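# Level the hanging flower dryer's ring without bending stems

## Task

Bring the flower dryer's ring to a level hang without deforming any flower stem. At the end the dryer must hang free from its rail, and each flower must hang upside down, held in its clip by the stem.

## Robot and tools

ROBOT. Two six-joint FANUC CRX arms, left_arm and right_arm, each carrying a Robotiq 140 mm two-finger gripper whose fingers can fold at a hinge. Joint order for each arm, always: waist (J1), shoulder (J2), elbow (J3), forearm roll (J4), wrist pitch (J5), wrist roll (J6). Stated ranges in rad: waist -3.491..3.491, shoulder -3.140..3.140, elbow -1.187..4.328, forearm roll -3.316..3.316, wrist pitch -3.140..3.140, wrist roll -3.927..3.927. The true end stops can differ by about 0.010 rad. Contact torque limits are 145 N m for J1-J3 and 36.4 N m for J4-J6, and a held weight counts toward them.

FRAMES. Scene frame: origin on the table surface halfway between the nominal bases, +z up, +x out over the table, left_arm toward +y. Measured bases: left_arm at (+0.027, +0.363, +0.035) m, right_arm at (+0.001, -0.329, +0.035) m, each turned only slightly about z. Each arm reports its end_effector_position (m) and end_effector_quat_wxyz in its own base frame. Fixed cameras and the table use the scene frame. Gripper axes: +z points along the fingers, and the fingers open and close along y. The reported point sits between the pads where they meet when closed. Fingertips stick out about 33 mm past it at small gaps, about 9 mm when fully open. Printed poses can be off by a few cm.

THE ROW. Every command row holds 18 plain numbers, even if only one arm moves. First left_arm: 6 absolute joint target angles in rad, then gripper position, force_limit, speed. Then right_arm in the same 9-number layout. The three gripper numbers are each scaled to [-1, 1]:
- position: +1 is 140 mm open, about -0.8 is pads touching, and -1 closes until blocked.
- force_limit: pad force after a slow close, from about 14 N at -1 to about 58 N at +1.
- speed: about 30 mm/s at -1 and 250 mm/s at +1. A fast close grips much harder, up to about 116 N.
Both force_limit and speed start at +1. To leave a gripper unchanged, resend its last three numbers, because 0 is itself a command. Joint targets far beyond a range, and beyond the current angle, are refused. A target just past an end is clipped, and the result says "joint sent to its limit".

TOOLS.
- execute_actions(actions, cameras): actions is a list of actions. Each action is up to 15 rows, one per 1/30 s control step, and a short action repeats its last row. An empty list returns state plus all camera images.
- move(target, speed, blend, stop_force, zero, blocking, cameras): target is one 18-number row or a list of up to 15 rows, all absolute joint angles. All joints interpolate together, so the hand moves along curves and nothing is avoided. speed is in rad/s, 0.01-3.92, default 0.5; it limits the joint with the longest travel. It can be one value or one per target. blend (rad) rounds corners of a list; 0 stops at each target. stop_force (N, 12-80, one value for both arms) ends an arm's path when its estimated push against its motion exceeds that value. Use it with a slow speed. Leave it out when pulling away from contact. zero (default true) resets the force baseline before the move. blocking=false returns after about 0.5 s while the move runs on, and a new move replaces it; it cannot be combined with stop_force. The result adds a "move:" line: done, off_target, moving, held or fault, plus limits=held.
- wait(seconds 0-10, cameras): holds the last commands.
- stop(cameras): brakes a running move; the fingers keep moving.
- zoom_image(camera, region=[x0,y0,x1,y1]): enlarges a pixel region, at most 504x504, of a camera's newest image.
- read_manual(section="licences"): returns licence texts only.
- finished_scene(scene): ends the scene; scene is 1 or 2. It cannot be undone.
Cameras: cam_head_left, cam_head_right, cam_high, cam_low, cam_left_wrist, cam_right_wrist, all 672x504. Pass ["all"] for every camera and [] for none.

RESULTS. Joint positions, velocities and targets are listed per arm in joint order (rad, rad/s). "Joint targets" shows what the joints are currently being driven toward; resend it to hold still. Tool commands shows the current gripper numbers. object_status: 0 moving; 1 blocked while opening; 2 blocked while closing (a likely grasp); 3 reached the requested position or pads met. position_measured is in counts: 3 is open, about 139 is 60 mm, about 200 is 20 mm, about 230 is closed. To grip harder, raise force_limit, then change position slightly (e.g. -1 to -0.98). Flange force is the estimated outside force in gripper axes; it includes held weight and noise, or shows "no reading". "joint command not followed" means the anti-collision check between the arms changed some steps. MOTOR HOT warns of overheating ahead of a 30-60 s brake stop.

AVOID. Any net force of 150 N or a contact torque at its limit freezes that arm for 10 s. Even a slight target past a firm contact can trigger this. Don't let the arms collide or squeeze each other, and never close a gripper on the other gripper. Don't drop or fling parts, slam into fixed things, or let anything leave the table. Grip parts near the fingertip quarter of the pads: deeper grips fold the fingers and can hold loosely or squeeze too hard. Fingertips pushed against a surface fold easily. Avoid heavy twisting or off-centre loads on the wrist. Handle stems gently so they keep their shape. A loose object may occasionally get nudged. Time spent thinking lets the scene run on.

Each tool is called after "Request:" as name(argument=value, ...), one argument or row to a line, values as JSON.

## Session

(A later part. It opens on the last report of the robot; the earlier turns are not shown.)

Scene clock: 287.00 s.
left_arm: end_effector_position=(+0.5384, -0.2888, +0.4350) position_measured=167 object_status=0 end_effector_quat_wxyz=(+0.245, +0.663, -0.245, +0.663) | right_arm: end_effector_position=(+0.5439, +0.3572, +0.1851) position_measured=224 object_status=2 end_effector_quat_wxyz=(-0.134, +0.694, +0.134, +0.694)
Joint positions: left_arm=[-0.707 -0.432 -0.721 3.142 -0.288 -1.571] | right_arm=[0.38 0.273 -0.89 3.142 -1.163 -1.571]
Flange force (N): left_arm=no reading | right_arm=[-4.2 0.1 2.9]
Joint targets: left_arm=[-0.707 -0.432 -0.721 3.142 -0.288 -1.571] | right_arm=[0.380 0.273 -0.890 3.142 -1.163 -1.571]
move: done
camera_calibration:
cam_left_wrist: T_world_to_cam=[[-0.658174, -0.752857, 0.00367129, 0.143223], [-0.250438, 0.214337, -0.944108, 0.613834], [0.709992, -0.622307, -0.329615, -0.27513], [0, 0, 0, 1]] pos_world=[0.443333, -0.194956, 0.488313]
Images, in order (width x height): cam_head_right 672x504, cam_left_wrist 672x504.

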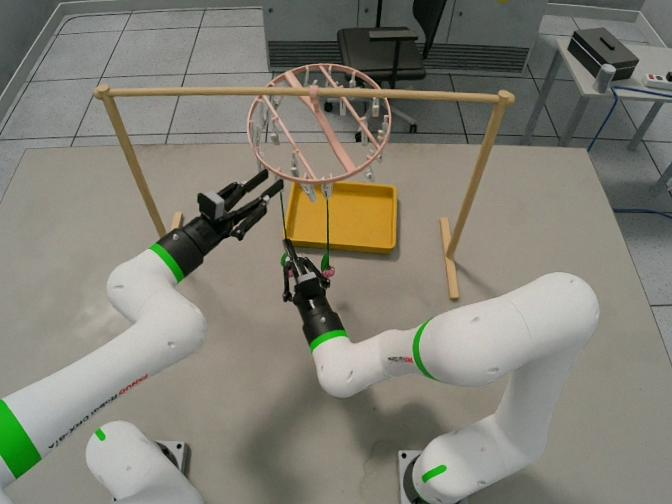

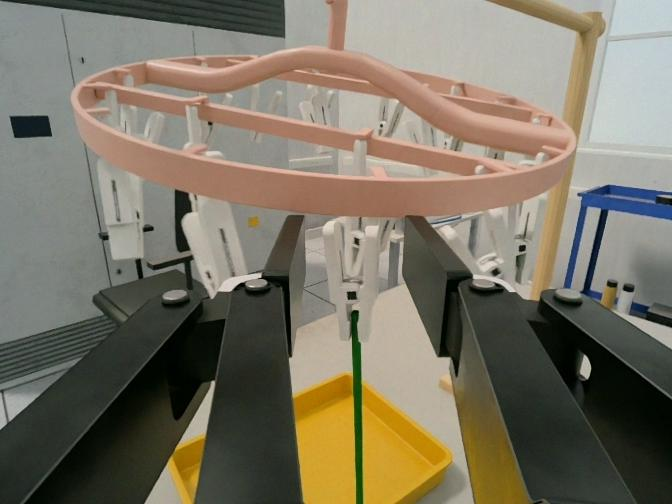

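Request:
move(
  target=[-0.7068,-0.3672,-0.6906,3.1416,-0.3234,-1.5708,-0.3,-1,-0.5,0.380,0.273,-0.890,3.1416,-1.163,-1.5708,-1,-1,-1],
  speed=0.2,
  cameras=["cam_left_wrist"],
)

Request:
zoom_image(
  camera="cam_left_wrist",
  region=[236, 130, 476, 330],
)

Scene clock: 299.17 s.
left_arm: end_effector_position=(+0.5536, -0.3018, +0.4310) position_measured=167 object_status=3 end_effector_quat_wxyz=(+0.245, +0.663, -0.245, +0.663) | right_arm: end_effector_position=(+0.5439, +0.3572, +0.1851) position_measured=224 object_status=2 end_effector_quat_wxyz=(-0.134, +0.694, +0.134, +0.694)
Joint positions: left_arm=[-0.707 -0.367 -0.691 3.142 -0.323 -1.571] | right_arm=[0.38 0.273 -0.89 3.142 -1.163 -1.571]
Flange force (N): left_arm=no reading | right_arm=[-5.5 -0.1 3.1]
Joint targets: left_arm=[-0.707 -0.367 -0.691 3.142 -0.323 -1.571] | right_arm=[0.380 0.273 -0.890 3.142 -1.163 -1.571]
move: done
camera_calibration:
cam_left_wrist: T_world_to_cam=[[-0.658174, -0.752857, 0.00367074, 0.143521], [-0.250437, 0.214338, -0.944108, 0.616675], [0.709992, -0.622307, -0.329615, -0.295401], [0, 0, 0, 1]] pos_world=[0.458633, -0.207956, 0.484313]
Images, in order (width x height): cam_left_wrist 672x504.

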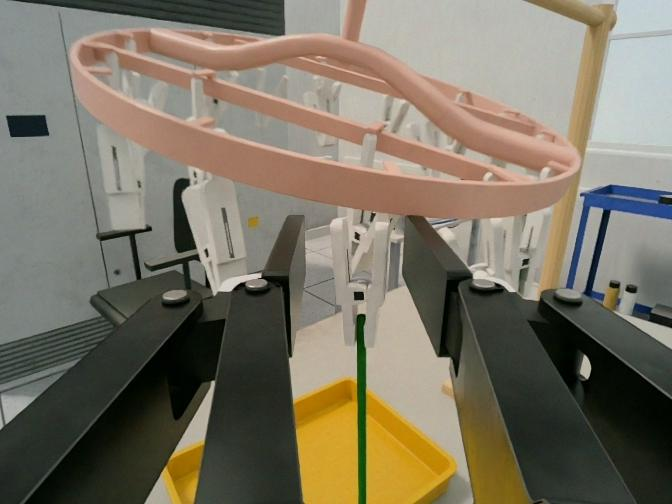

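Scaled by 2.100 from the camera's 672x504 image, which has a finer 960x720 frame.

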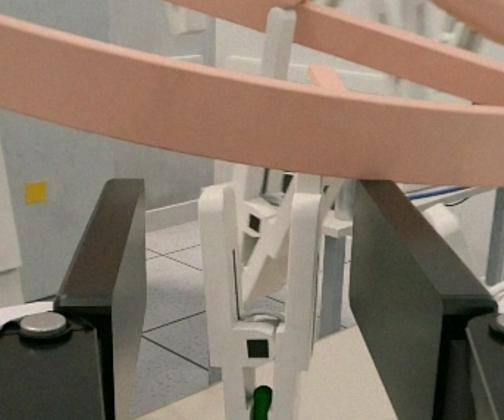

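Request:
move(
  target=[-0.7068,-0.3672,-0.6906,3.1416,-0.3234,-1.5708,-0.52,-1,-1,0.380,0.273,-0.890,3.1416,-1.163,-1.5708,-1,-1,-1],
  speed=0.2,
  cameras=["cam_left_wrist"],
)

Request:
zoom_image(
  camera="cam_left_wrist",
  region=[236, 130, 476, 330],
)

Scene clock: 316.77 s.
left_arm: end_effector_position=(+0.5537, -0.3019, +0.4310) position_measured=195 object_status=0 end_effector_quat_wxyz=(+0.245, +0.663, -0.245, +0.663) | right_arm: end_effector_position=(+0.5439, +0.3572, +0.1851) position_measured=224 object_status=2 end_effector_quat_wxyz=(-0.134, +0.694, +0.134, +0.694)
Joint positions: left_arm=[-0.707 -0.367 -0.691 3.142 -0.323 -1.571] | right_arm=[0.38 0.273 -0.89 3.142 -1.163 -1.571]
Flange force (N): left_arm=no reading | right_arm=[-3.8 1.1 2.1]
Joint targets: left_arm=[-0.707 -0.367 -0.691 3.142 -0.323 -1.571] | right_arm=[0.380 0.273 -0.890 3.142 -1.163 -1.571]
move: done
camera_calibration:
cam_left_wrist: T_world_to_cam=[[-0.658174, -0.752857, 0.00367074, 0.143521], [-0.250437, 0.214338, -0.944108, 0.616675], [0.709992, -0.622307, -0.329615, -0.295401], [0, 0, 0, 1]] pos_world=[0.458633, -0.207956, 0.484313]
Images, in order (width x height): cam_left_wrist 672x504.

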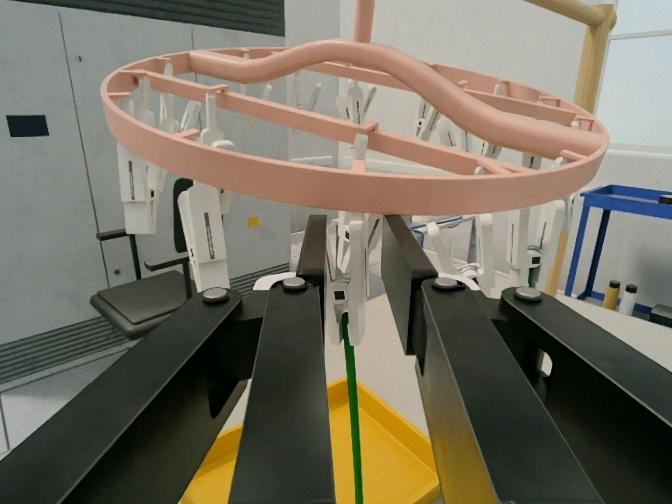

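Scaled by 2.100 from the camera's 672x504 image, which has a finer 960x720 frame.

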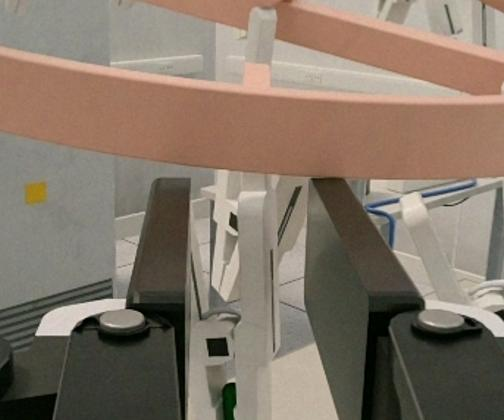

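Request:
move(
  target=[
    [-0.7068,-0.3672,-0.6906,3.1416,-0.3234,-1.5708,-0.3,-1,-0.5,0.380,0.273,-0.890,3.1416,-1.163,-1.5708,-1,-1,-1],
    [-0.7068,-0.4959,-0.7729,3.1416,-0.277,-1.5708,-0.3,-1,-0.5,0.380,0.273,-0.890,3.1416,-1.163,-1.5708,-1,-1,-1],
  ],
  speed=0.2,
  cameras=["cam_left_wrist","cam_high","cam_low"],
)

Request:
zoom_image(
  camera="cam_low",
  region=[280, 100, 480, 290],
)

Request:
zoom_image(
  camera="cam_high",
  region=[200, 170, 450, 390],
)

Scene clock: 328.77 s.
left_arm: end_effector_position=(+0.5217, -0.2746, +0.4280) position_measured=167 object_status=3 end_effector_quat_wxyz=(+0.245, +0.663, -0.245, +0.663) | right_arm: end_effector_position=(+0.5439, +0.3572, +0.1851) position_measured=224 object_status=2 end_effector_quat_wxyz=(-0.134, +0.694, +0.134, +0.694)
Joint positions: left_arm=[-0.707 -0.496 -0.773 3.142 -0.277 -1.571] | right_arm=[0.38 0.273 -0.89 3.142 -1.163 -1.571]
Flange force (N): left_arm=no reading | right_arm=[-3.2 -0.2 2.8]
Joint targets: left_arm=[-0.707 -0.496 -0.773 3.142 -0.277 -1.571] | right_arm=[0.380 0.273 -0.890 3.142 -1.163 -1.571]
move: done
camera_calibration:
cam_left_wrist: T_world_to_cam=[[-0.658157, -0.752871, 0.00373331, 0.143049], [-0.250481, 0.214288, -0.944108, 0.600012], [0.709992, -0.622307, -0.329615, -0.256753], [0, 0, 0, 1]] pos_world=[0.426733, -0.180656, 0.481313]
Images, in order (width x height): cam_high 672x504, cam_low 672x504, cam_left_wrist 672x504.

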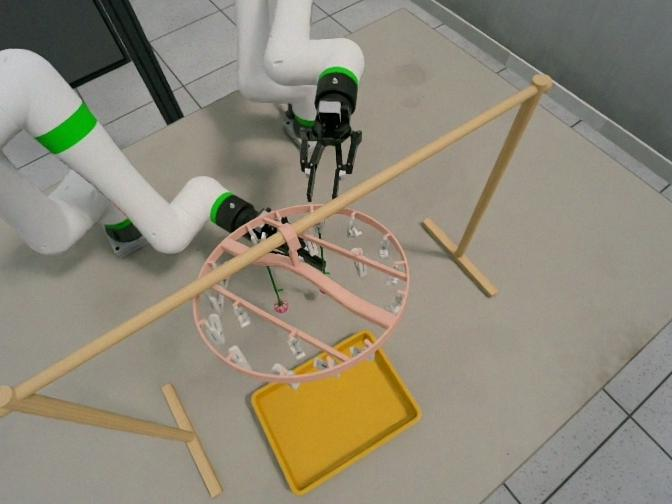

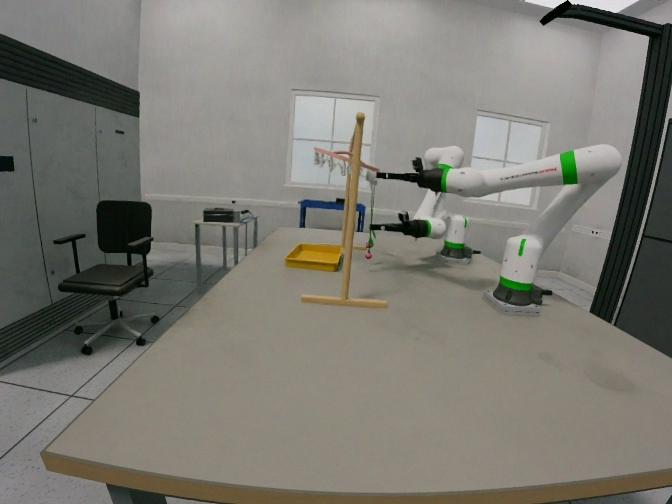

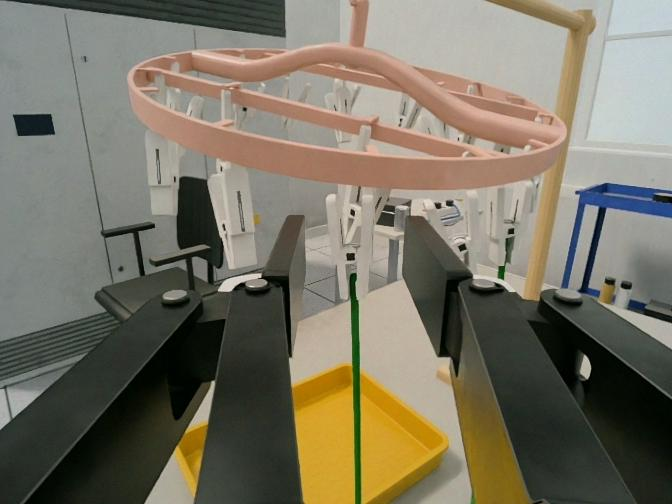

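Scaled by 2.520 from the camera's 672x504 image, which has a finer 960x720 frame.

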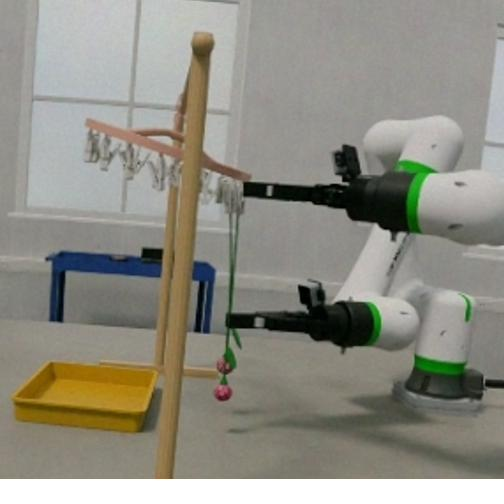

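Scaled by 2.016 from the camera's 672x504 image, which has a finer 960x720 frame.

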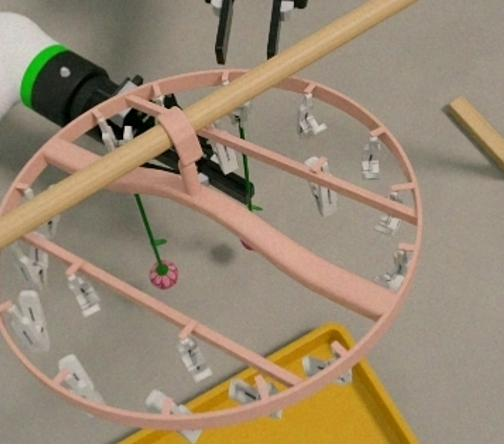

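Request:
move(
  target=[-0.7068,-0.3512,-0.6975,3.1416,-0.3463,-1.5708,-0.3,-1,-0.5,0.380,0.273,-0.890,3.1416,-1.163,-1.5708,-1,-1,-1],
  speed=0.15,
  cameras=["cam_left_wrist","cam_low"],
)

Request:
zoom_image(
  camera="cam_low",
  region=[320, 110, 440, 230],
)

Request:
zoom_image(
  camera="cam_left_wrist",
  region=[236, 130, 476, 330],
)

Scene clock: 340.10 s.
left_arm: end_effector_position=(+0.5559, -0.3037, +0.4240) position_measured=167 object_status=3 end_effector_quat_wxyz=(+0.245, +0.663, -0.245, +0.663) | right_arm: end_effector_position=(+0.5439, +0.3572, +0.1851) position_measured=224 object_status=2 end_effector_quat_wxyz=(-0.134, +0.694, +0.134, +0.694)
Joint positions: left_arm=[-0.707 -0.351 -0.698 3.142 -0.346 -1.571] | right_arm=[0.38 0.273 -0.89 3.142 -1.163 -1.571]
Flange force (N): left_arm=no reading | right_arm=[-4.1 0.2 3.7]
Joint targets: left_arm=[-0.707 -0.351 -0.698 3.142 -0.346 -1.571] | right_arm=[0.380 0.273 -0.890 3.142 -1.163 -1.571]
move: done
camera_calibration:
cam_left_wrist: T_world_to_cam=[[-0.658155, -0.752873, 0.00374207, 0.143518], [-0.250487, 0.214281, -0.944108, 0.611036], [0.709992, -0.622307, -0.329615, -0.300453], [0, 0, 0, 1]] pos_world=[0.460833, -0.209856, 0.477313]
Images, in order (width x height): cam_low 672x504, cam_left_wrist 672x504.

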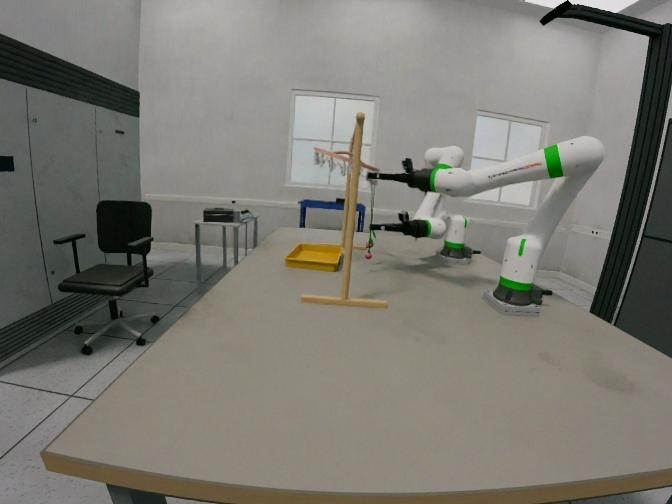

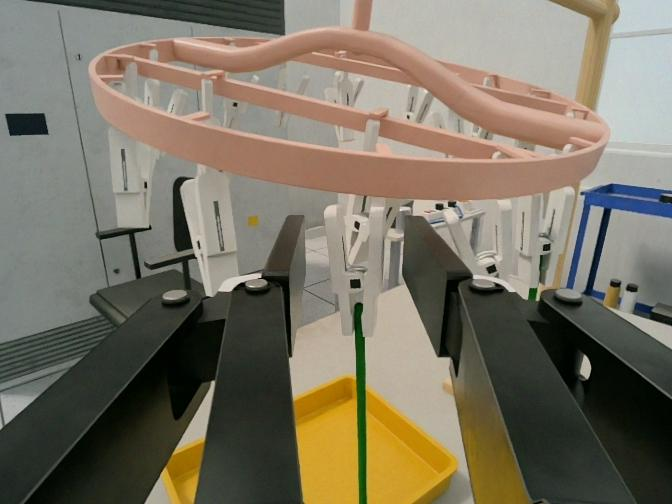

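Scaled by 4.200 from the camera's 672x504 image, which has a finer 960x720 frame.

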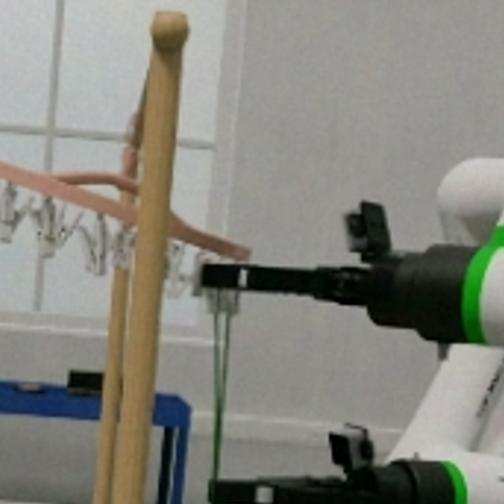

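Scaled by 2.100 from the camera's 672x504 image, which has a finer 960x720 frame.

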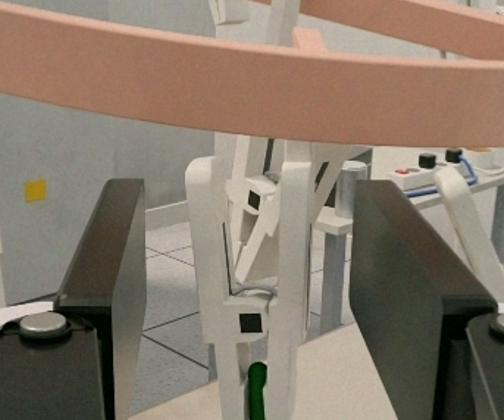

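Request:
move(
  target=[-0.7068,-0.3512,-0.6975,3.1416,-0.3463,-1.5708,-1,-1,-1,0.380,0.273,-0.890,3.1416,-1.163,-1.5708,-1,-1,-1],
  speed=0.15,
  cameras=["cam_left_wrist","cam_low","cam_head_right"],
)

Request:
zoom_image(
  camera="cam_left_wrist",
  region=[236, 130, 476, 330],
)

Request:
zoom_image(
  camera="cam_low",
  region=[320, 110, 440, 230],
)

Scene clock: 348.13 s.
left_arm: end_effector_position=(+0.5559, -0.3037, +0.4240) position_measured=194 object_status=0 end_effector_quat_wxyz=(+0.245, +0.663, -0.245, +0.663) | right_arm: end_effector_position=(+0.5439, +0.3572, +0.1851) position_measured=224 object_status=2 end_effector_quat_wxyz=(-0.134, +0.694, +0.134, +0.694)
Joint positions: left_arm=[-0.707 -0.351 -0.697 3.142 -0.346 -1.571] | right_arm=[0.38 0.273 -0.89 3.142 -1.163 -1.571]
Flange force (N): left_arm=no reading | right_arm=[-3.9 0.8 4.0]
Joint targets: left_arm=[-0.707 -0.351 -0.698 3.142 -0.346 -1.571] | right_arm=[0.380 0.273 -0.890 3.142 -1.163 -1.571]
move: done
camera_calibration:
cam_left_wrist: T_world_to_cam=[[-0.658174, -0.752857, 0.00367129, 0.143564], [-0.250438, 0.214337, -0.944108, 0.611025], [0.709992, -0.622307, -0.329615, -0.300453], [0, 0, 0, 1]] pos_world=[0.460833, -0.209856, 0.477313]
Images, in order (width x height): cam_head_right 672x504, cam_low 672x504, cam_left_wrist 672x504.

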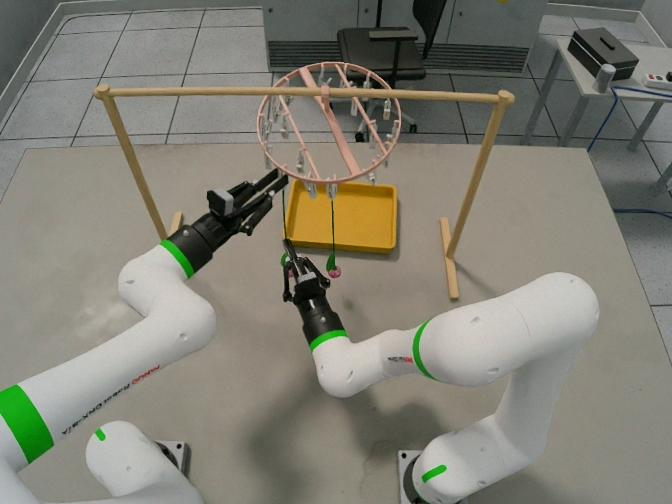

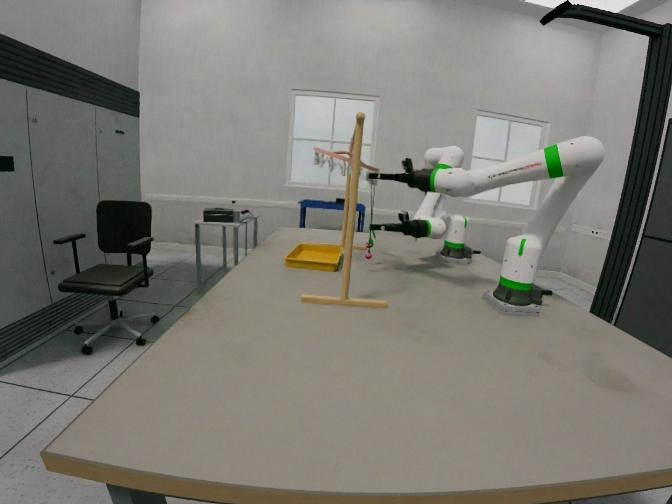

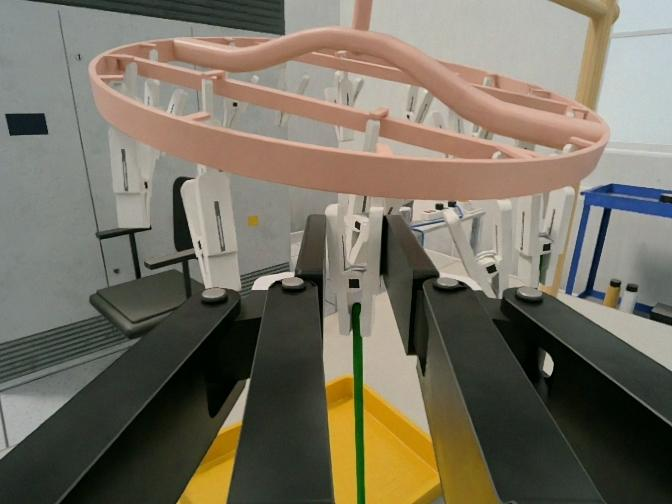

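Scaled by 2.100 from the camera's 672x504 image, which has a finer 960x720 frame.

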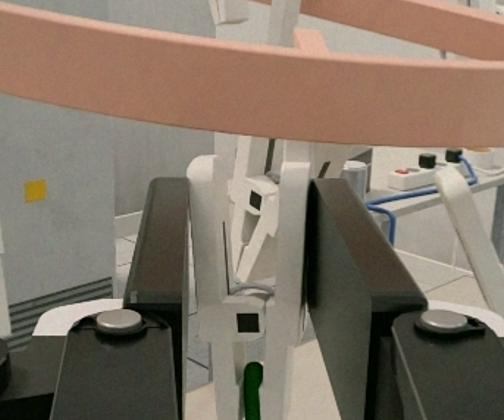

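Scaled by 4.200 from the camera's 672x504 image, which has a finer 960x720 frame.

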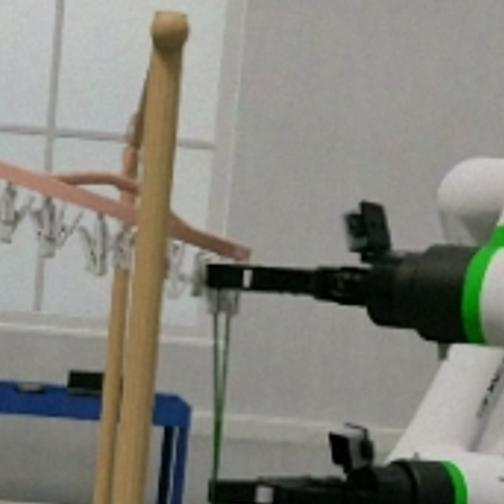

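Request:
move(
  target=[-0.7068,-0.3512,-0.6975,3.1416,-0.3463,-1.5708,-0.97,0,-1,0.380,0.273,-0.890,3.1416,-1.163,-1.5708,-1,-1,-1],
  speed=0.15,
  cameras=["cam_left_wrist"],
)

Request:
zoom_image(
  camera="cam_left_wrist",
  region=[236, 130, 476, 330],
)

Request:
wait(
  seconds=0.5,
)

Scene clock: 352.50 s.
left_arm: end_effector_position=(+0.5559, -0.3037, +0.4240) position_measured=200 object_status=0 end_effector_quat_wxyz=(+0.245, +0.663, -0.245, +0.663) | right_arm: end_effector_position=(+0.5439, +0.3572, +0.1851) position_measured=224 object_status=2 end_effector_quat_wxyz=(-0.134, +0.694, +0.134, +0.694)
Joint positions: left_arm=[-0.707 -0.351 -0.697 3.142 -0.346 -1.571] | right_arm=[0.38 0.273 -0.89 3.142 -1.163 -1.571]
Flange force (N): left_arm=no reading | right_arm=[-4.7 0.0 4.3]
Joint targets: left_arm=[-0.707 -0.351 -0.698 3.142 -0.346 -1.571] | right_arm=[0.380 0.273 -0.890 3.142 -1.163 -1.571]
move: done
camera_calibration:
cam_left_wrist: T_world_to_cam=[[-0.658155, -0.752873, 0.00374207, 0.143518], [-0.250487, 0.214281, -0.944108, 0.611036], [0.709992, -0.622307, -0.329615, -0.300453], [0, 0, 0, 1]] pos_world=[0.460833, -0.209856, 0.477313]
Images, in order (width x height): cam_left_wrist 672x504.

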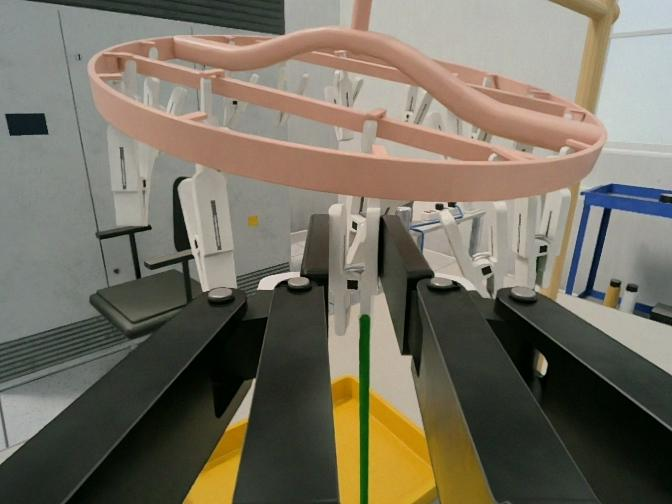

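Scaled by 2.100 from the camera's 672x504 image, which has a finer 960x720 frame.

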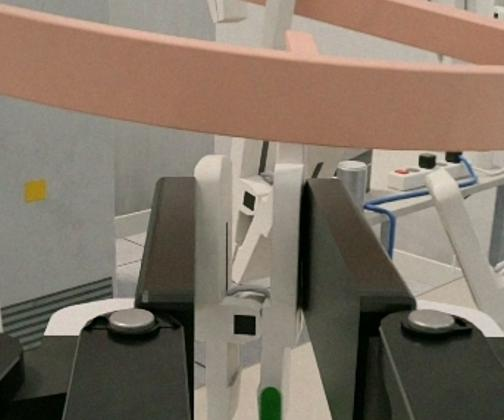

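Scene clock: 353.00 s.
left_arm: end_effector_position=(+0.5559, -0.3037, +0.4240) position_measured=200 object_status=2 end_effector_quat_wxyz=(+0.245, +0.663, -0.245, +0.663) | right_arm: end_effector_position=(+0.5439, +0.3572, +0.1851) position_measured=224 object_status=2 end_effector_quat_wxyz=(-0.134, +0.694, +0.134, +0.694)
Joint positions: left_arm=[-0.707 -0.351 -0.697 3.142 -0.346 -1.571] | right_arm=[0.38 0.273 -0.89 3.142 -1.163 -1.571]
Flange force (N): left_arm=no reading | right_arm=[-3.9 -0.8 2.8]
Joint targets: left_arm=[-0.707 -0.351 -0.698 3.142 -0.346 -1.571] | right_arm=[0.380 0.273 -0.890 3.142 -1.163 -1.571]
Tool commands: left_gripper/position=-0.97 left_gripper/force_limit=+0.0 left_gripper/speed=-1.0 right_gripper/position=-1.0 right_gripper/force_limit=-1.0 right_gripper/speed=-1.0
wait: 0.50 s; at rest by 0.17 s

Request:
move(
  target=[
    [-0.7068,-0.3512,-0.6975,3.1416,-0.3463,-1.5708,-0.97,0,-1,0.380,0.3455,-0.8885,3.1416,-1.234,-1.5708,-1,-1,-1],
    [-0.7068,-0.3512,-0.6975,3.1416,-0.3463,-1.5708,-0.97,0,-1,0.380,0.2351,-1.1056,3.1416,-1.3407,-1.5708,-1,-1,-1],
  ],
  speed=0.2,
  cameras=["cam_left_wrist","cam_right_wrist","cam_head_right"],
)

Scene clock: 364.23 s.
left_arm: end_effector_position=(+0.5559, -0.3037, +0.4240) position_measured=200 object_status=2 end_effector_quat_wxyz=(+0.245, +0.663, -0.245, +0.663) | right_arm: end_effector_position=(+0.4627, +0.3248, +0.1651) position_measured=224 object_status=2 end_effector_quat_wxyz=(-0.134, +0.694, +0.134, +0.694)
Joint positions: left_arm=[-0.707 -0.351 -0.697 3.142 -0.346 -1.571] | right_arm=[0.38 0.235 -1.106 3.142 -1.341 -1.571]
Flange force (N): left_arm=no reading | right_arm=[-5.8 1.4 2.0]
Joint targets: left_arm=[-0.707 -0.351 -0.698 3.142 -0.346 -1.571] | right_arm=[0.380 0.235 -1.106 3.142 -1.341 -1.571]
move: done
camera_calibration:
cam_left_wrist: T_world_to_cam=[[-0.658174, -0.752857, 0.00367074, 0.143564], [-0.250437, 0.214338, -0.944108, 0.611025], [0.709992, -0.622307, -0.329615, -0.300453], [0, 0, 0, 1]] pos_world=[0.460833, -0.209856, 0.477313]
cam_right_wrist: T_world_to_cam=[[0.393644, -0.919221, -0.00881597, 0.131787], [-0.302945, -0.120666, -0.945338, 0.339941], [0.867911, 0.374797, -0.325973, -0.323212], [0, 0, 0, 1]] pos_world=[0.331626, 0.283299, 0.217163]
Images, in order (width x height): cam_head_right 672x504, cam_left_wrist 672x504, cam_right_wrist 672x504.

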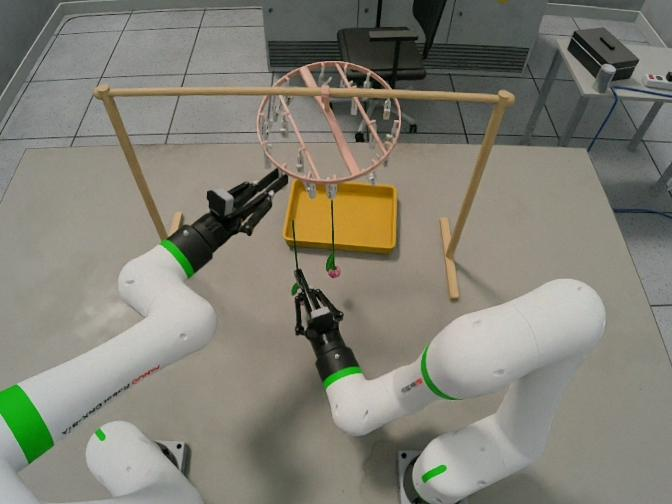

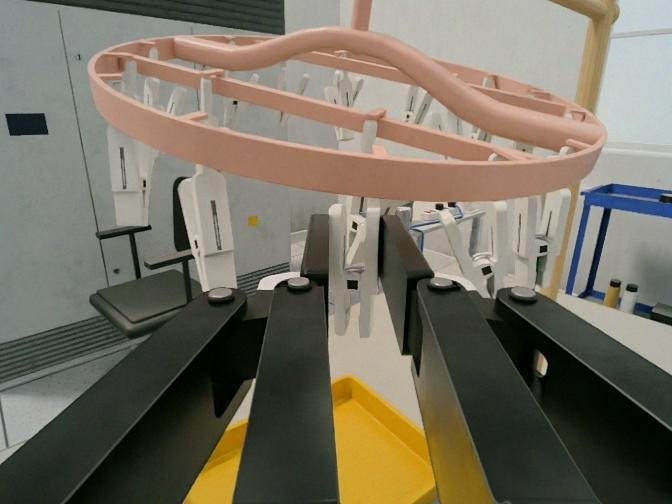

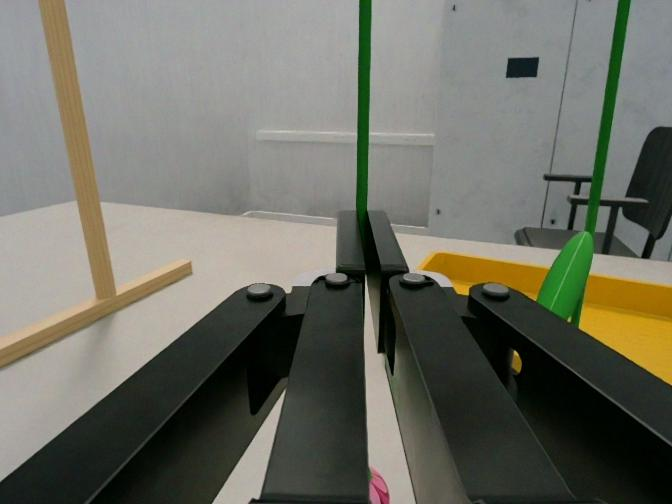

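Request:
move(
  target=[
    [-0.7068,-0.3512,-0.6975,3.1416,-0.3463,-1.5708,-0.3,-1,-0.7,0.380,0.2351,-1.1056,3.1416,-1.3407,-1.5708,-1,-1,-1],
    [-0.7068,-0.6478,-0.854,3.1416,-0.2062,-1.5708,-0.3,-1,-0.7,0.380,0.2351,-1.1056,3.1416,-1.3407,-1.5708,-1,-1,-1],
  ],
  speed=0.3,
  cameras=["cam_left_wrist","cam_high"],
)

Request:
move(
  target=[
    [0.0,-0.6478,-0.854,3.1416,-0.2062,-1.5708,-0.3,-1,-0.7,0.380,0.2351,-1.1056,3.1416,-1.3407,-1.5708,-1,-1,-1],
    [0.0,-0.6478,-0.854,0,0.2062,1.5708,-0.3,-1,-0.7,0.380,0.2351,-1.1056,3.1416,-1.3407,-1.5708,-1,-1,-1],
    [0.0,0.5126,-1.169,0,1.6816,1.5708,-0.3,-1,-0.7,0.380,0.2351,-1.1056,3.1416,-1.3407,-1.5708,-1,-1,-1],
    [-0.4304,0.5126,-1.169,0,1.6816,1.5708,-0.3,-1,-0.7,0.380,0.2351,-1.1056,3.1416,-1.3407,-1.5708,-1,-1,-1],
  ],
  speed=1.0,
  blend=0.1,
  cameras=["cam_left_wrist","cam_right_wrist","cam_head_right","cam_high"],
)

Scene clock: 429.93 s.
left_arm: end_effector_position=(+0.4875, -0.2453, +0.4239) position_measured=167 object_status=3 end_effector_quat_wxyz=(+0.245, +0.663, -0.245, +0.663) | right_arm: end_effector_position=(+0.4626, +0.3248, +0.1651) position_measured=224 object_status=2 end_effector_quat_wxyz=(-0.134, +0.694, +0.134, +0.694)
Joint positions: left_arm=[-0.707 -0.648 -0.854 3.142 -0.206 -1.571] | right_arm=[0.38 0.235 -1.106 3.142 -1.341 -1.571]
Flange force (N): left_arm=no reading | right_arm=[-6.1 0.7 2.5]
Joint targets: left_arm=[-0.707 -0.648 -0.854 3.142 -0.206 -1.571] | right_arm=[0.380 0.235 -1.106 3.142 -1.341 -1.571]
move: done
camera_calibration:
cam_left_wrist: T_world_to_cam=[[-0.658157, -0.752871, 0.00373331, 0.142474], [-0.250481, 0.214288, -0.944108, 0.581293], [0.709992, -0.622307, -0.329615, -0.21558], [0, 0, 0, 1]] pos_world=[0.392433, -0.151456, 0.477213]
Images, in order (width x height): cam_high 672x504, cam_left_wrist 672x504.

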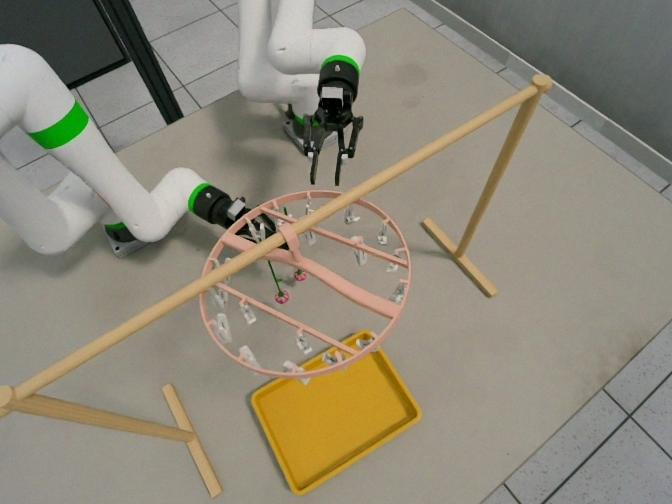

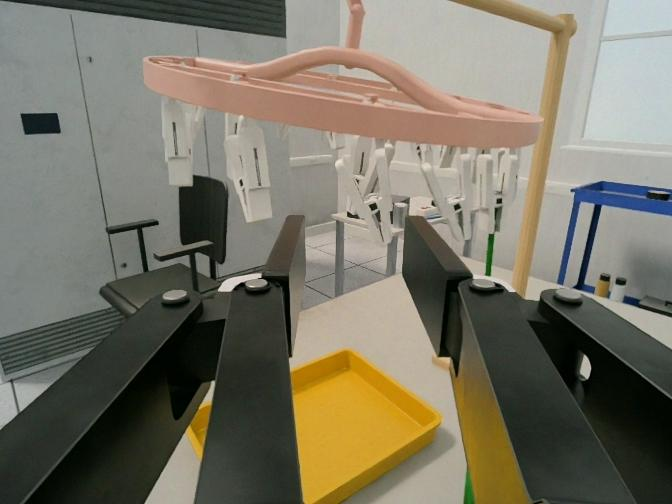

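Scene clock: 436.27 s.
left_arm: end_effector_position=(+0.4093, -0.3309, +0.1149) position_measured=167 object_status=3 end_effector_quat_wxyz=(+0.151, +0.691, -0.151, +0.691) | right_arm: end_effector_position=(+0.4626, +0.3248, +0.1651) position_measured=224 object_status=2 end_effector_quat_wxyz=(-0.134, +0.694, +0.134, +0.694)
Joint positions: left_arm=[-0.43 0.513 -1.169 0 1.682 1.571] | right_arm=[0.38 0.235 -1.106 3.142 -1.341 -1.571]
Flange force (N): left_arm=no reading | right_arm=[-4.3 2.3 2.1]
Joint targets: left_arm=[-0.430 0.513 -1.169 0.000 1.682 1.571] | right_arm=[0.380 0.235 -1.106 3.142 -1.341 -1.571]
move: done
camera_calibration:
cam_left_wrist: T_world_to_cam=[[-0.427734, -0.903897, 0.00375912, -0.116478], [-0.299458, 0.13778, -0.944109, 0.283057], [0.852859, -0.404953, -0.329613, -0.301754], [0, 0, 0, 1]] pos_world=[0.292296, -0.26648, 0.168213]
cam_right_wrist: T_world_to_cam=[[0.393644, -0.919221, -0.00881597, 0.131787], [-0.302945, -0.120666, -0.945338, 0.339941], [0.867911, 0.374797, -0.325973, -0.323212], [0, 0, 0, 1]] pos_world=[0.331626, 0.283299, 0.217163]
Images, in order (width x height): cam_head_right 672x504, cam_high 672x504, cam_left_wrist 672x504, cam_right_wrist 672x504.

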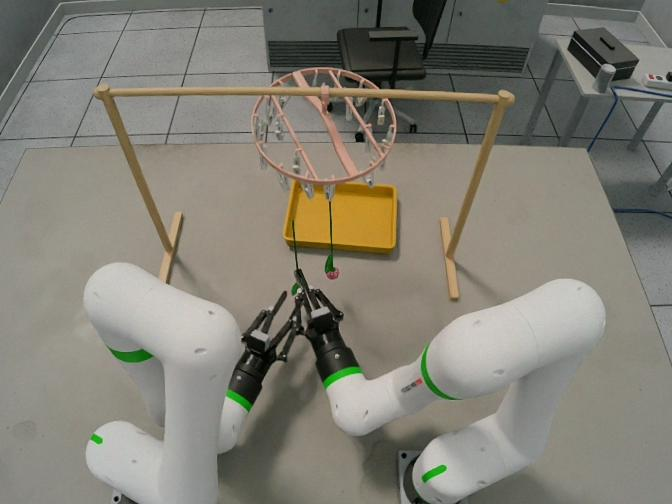

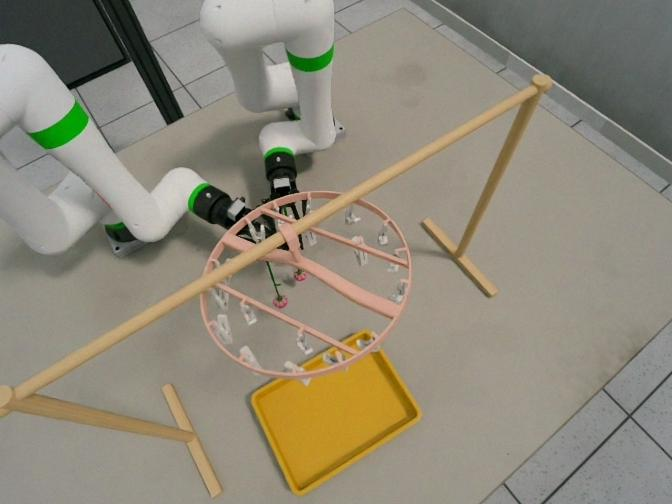

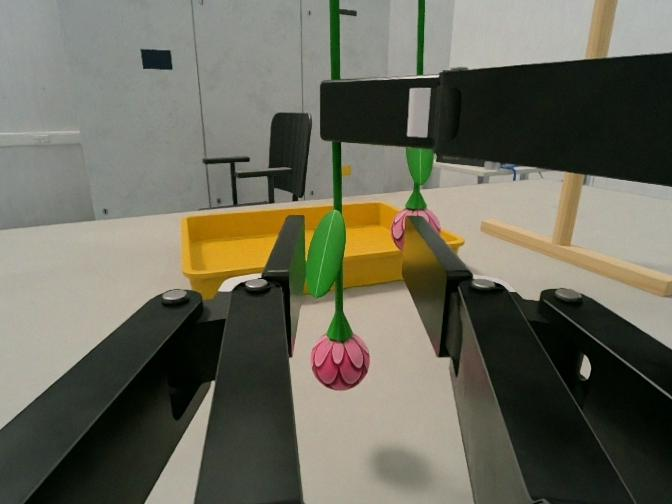

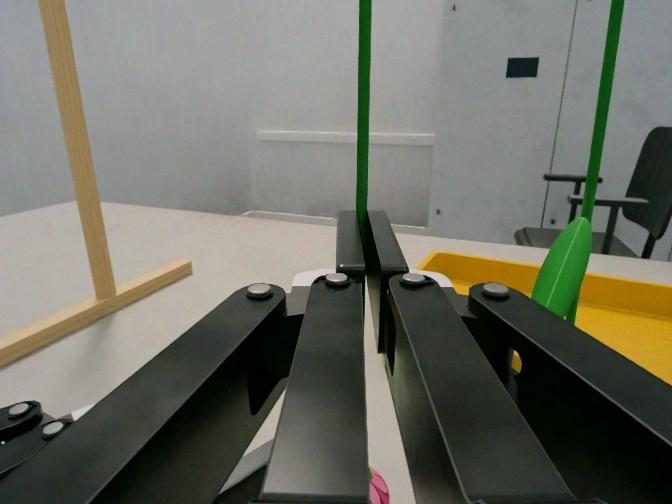

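Request:
move(
  target=[-0.42,0.417,-1.0803,0,1.4973,1.5708,-0.3,-1,-0.7,0.380,0.2351,-1.1056,3.1416,-1.3407,-1.5708,-1,-1,-1],
  speed=0.15,
  cameras=["cam_left_wrist","cam_low"],
)

Request:
zoom_image(
  camera="cam_low",
  region=[340, 150, 480, 290],
)

Scene clock: 450.93 s.
left_arm: end_effector_position=(+0.4530, -0.3447, +0.1310) position_measured=167 object_status=3 end_effector_quat_wxyz=(+0.147, +0.692, -0.147, +0.692) | right_arm: end_effector_position=(+0.4626, +0.3248, +0.1651) position_measured=224 object_status=2 end_effector_quat_wxyz=(-0.134, +0.694, +0.134, +0.694)
Joint positions: left_arm=[-0.42 0.417 -1.08 0 1.497 1.571] | right_arm=[0.38 0.235 -1.106 3.142 -1.341 -1.571]
Flange force (N): left_arm=[-2.6 -0.9 -1.0] | right_arm=[-5.6 1.7 3.4]
Joint targets: left_arm=[-0.420 0.417 -1.080 0.000 1.497 1.571] | right_arm=[0.380 0.235 -1.106 3.142 -1.341 -1.571]
move: done
camera_calibration:
cam_left_wrist: T_world_to_cam=[[-0.418312, -0.908296, 0.00372328, -0.116097], [-0.300847, 0.134684, -0.944114, 0.312796], [0.857034, -0.396054, -0.329598, -0.338092], [0, 0, 0, 1]] pos_world=[0.335295, -0.281481, 0.184313]
Images, in order (width x height): cam_low 672x504, cam_left_wrist 672x504.

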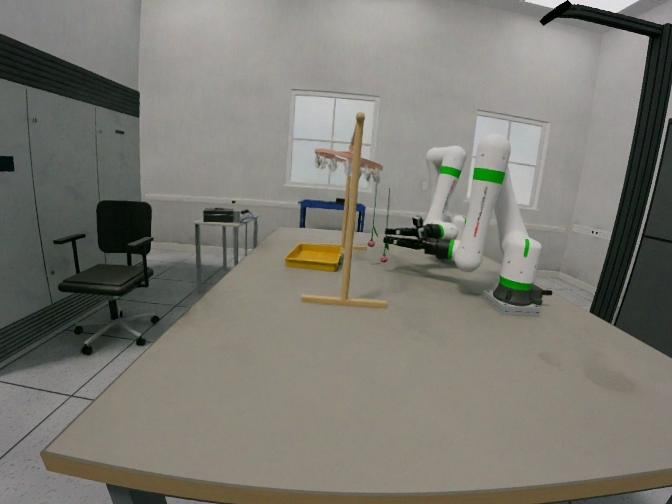

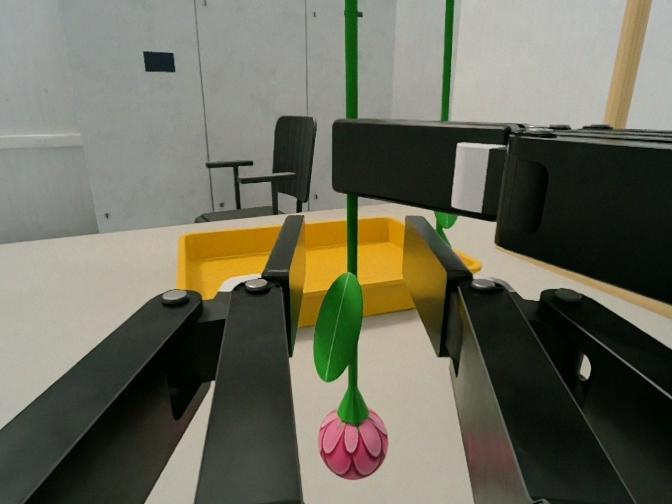

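Scaled by 3.600 from the camera's 672x504 image, which has a finer 960x720 frame.

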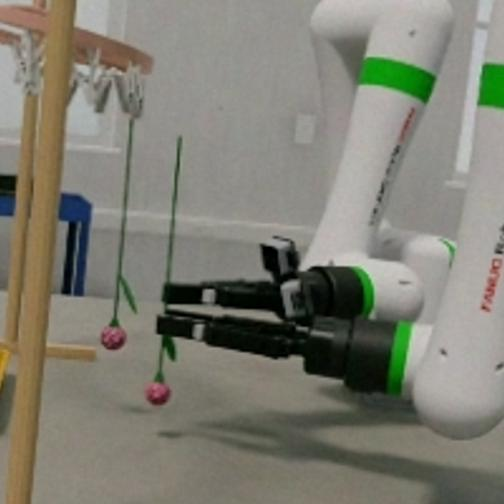

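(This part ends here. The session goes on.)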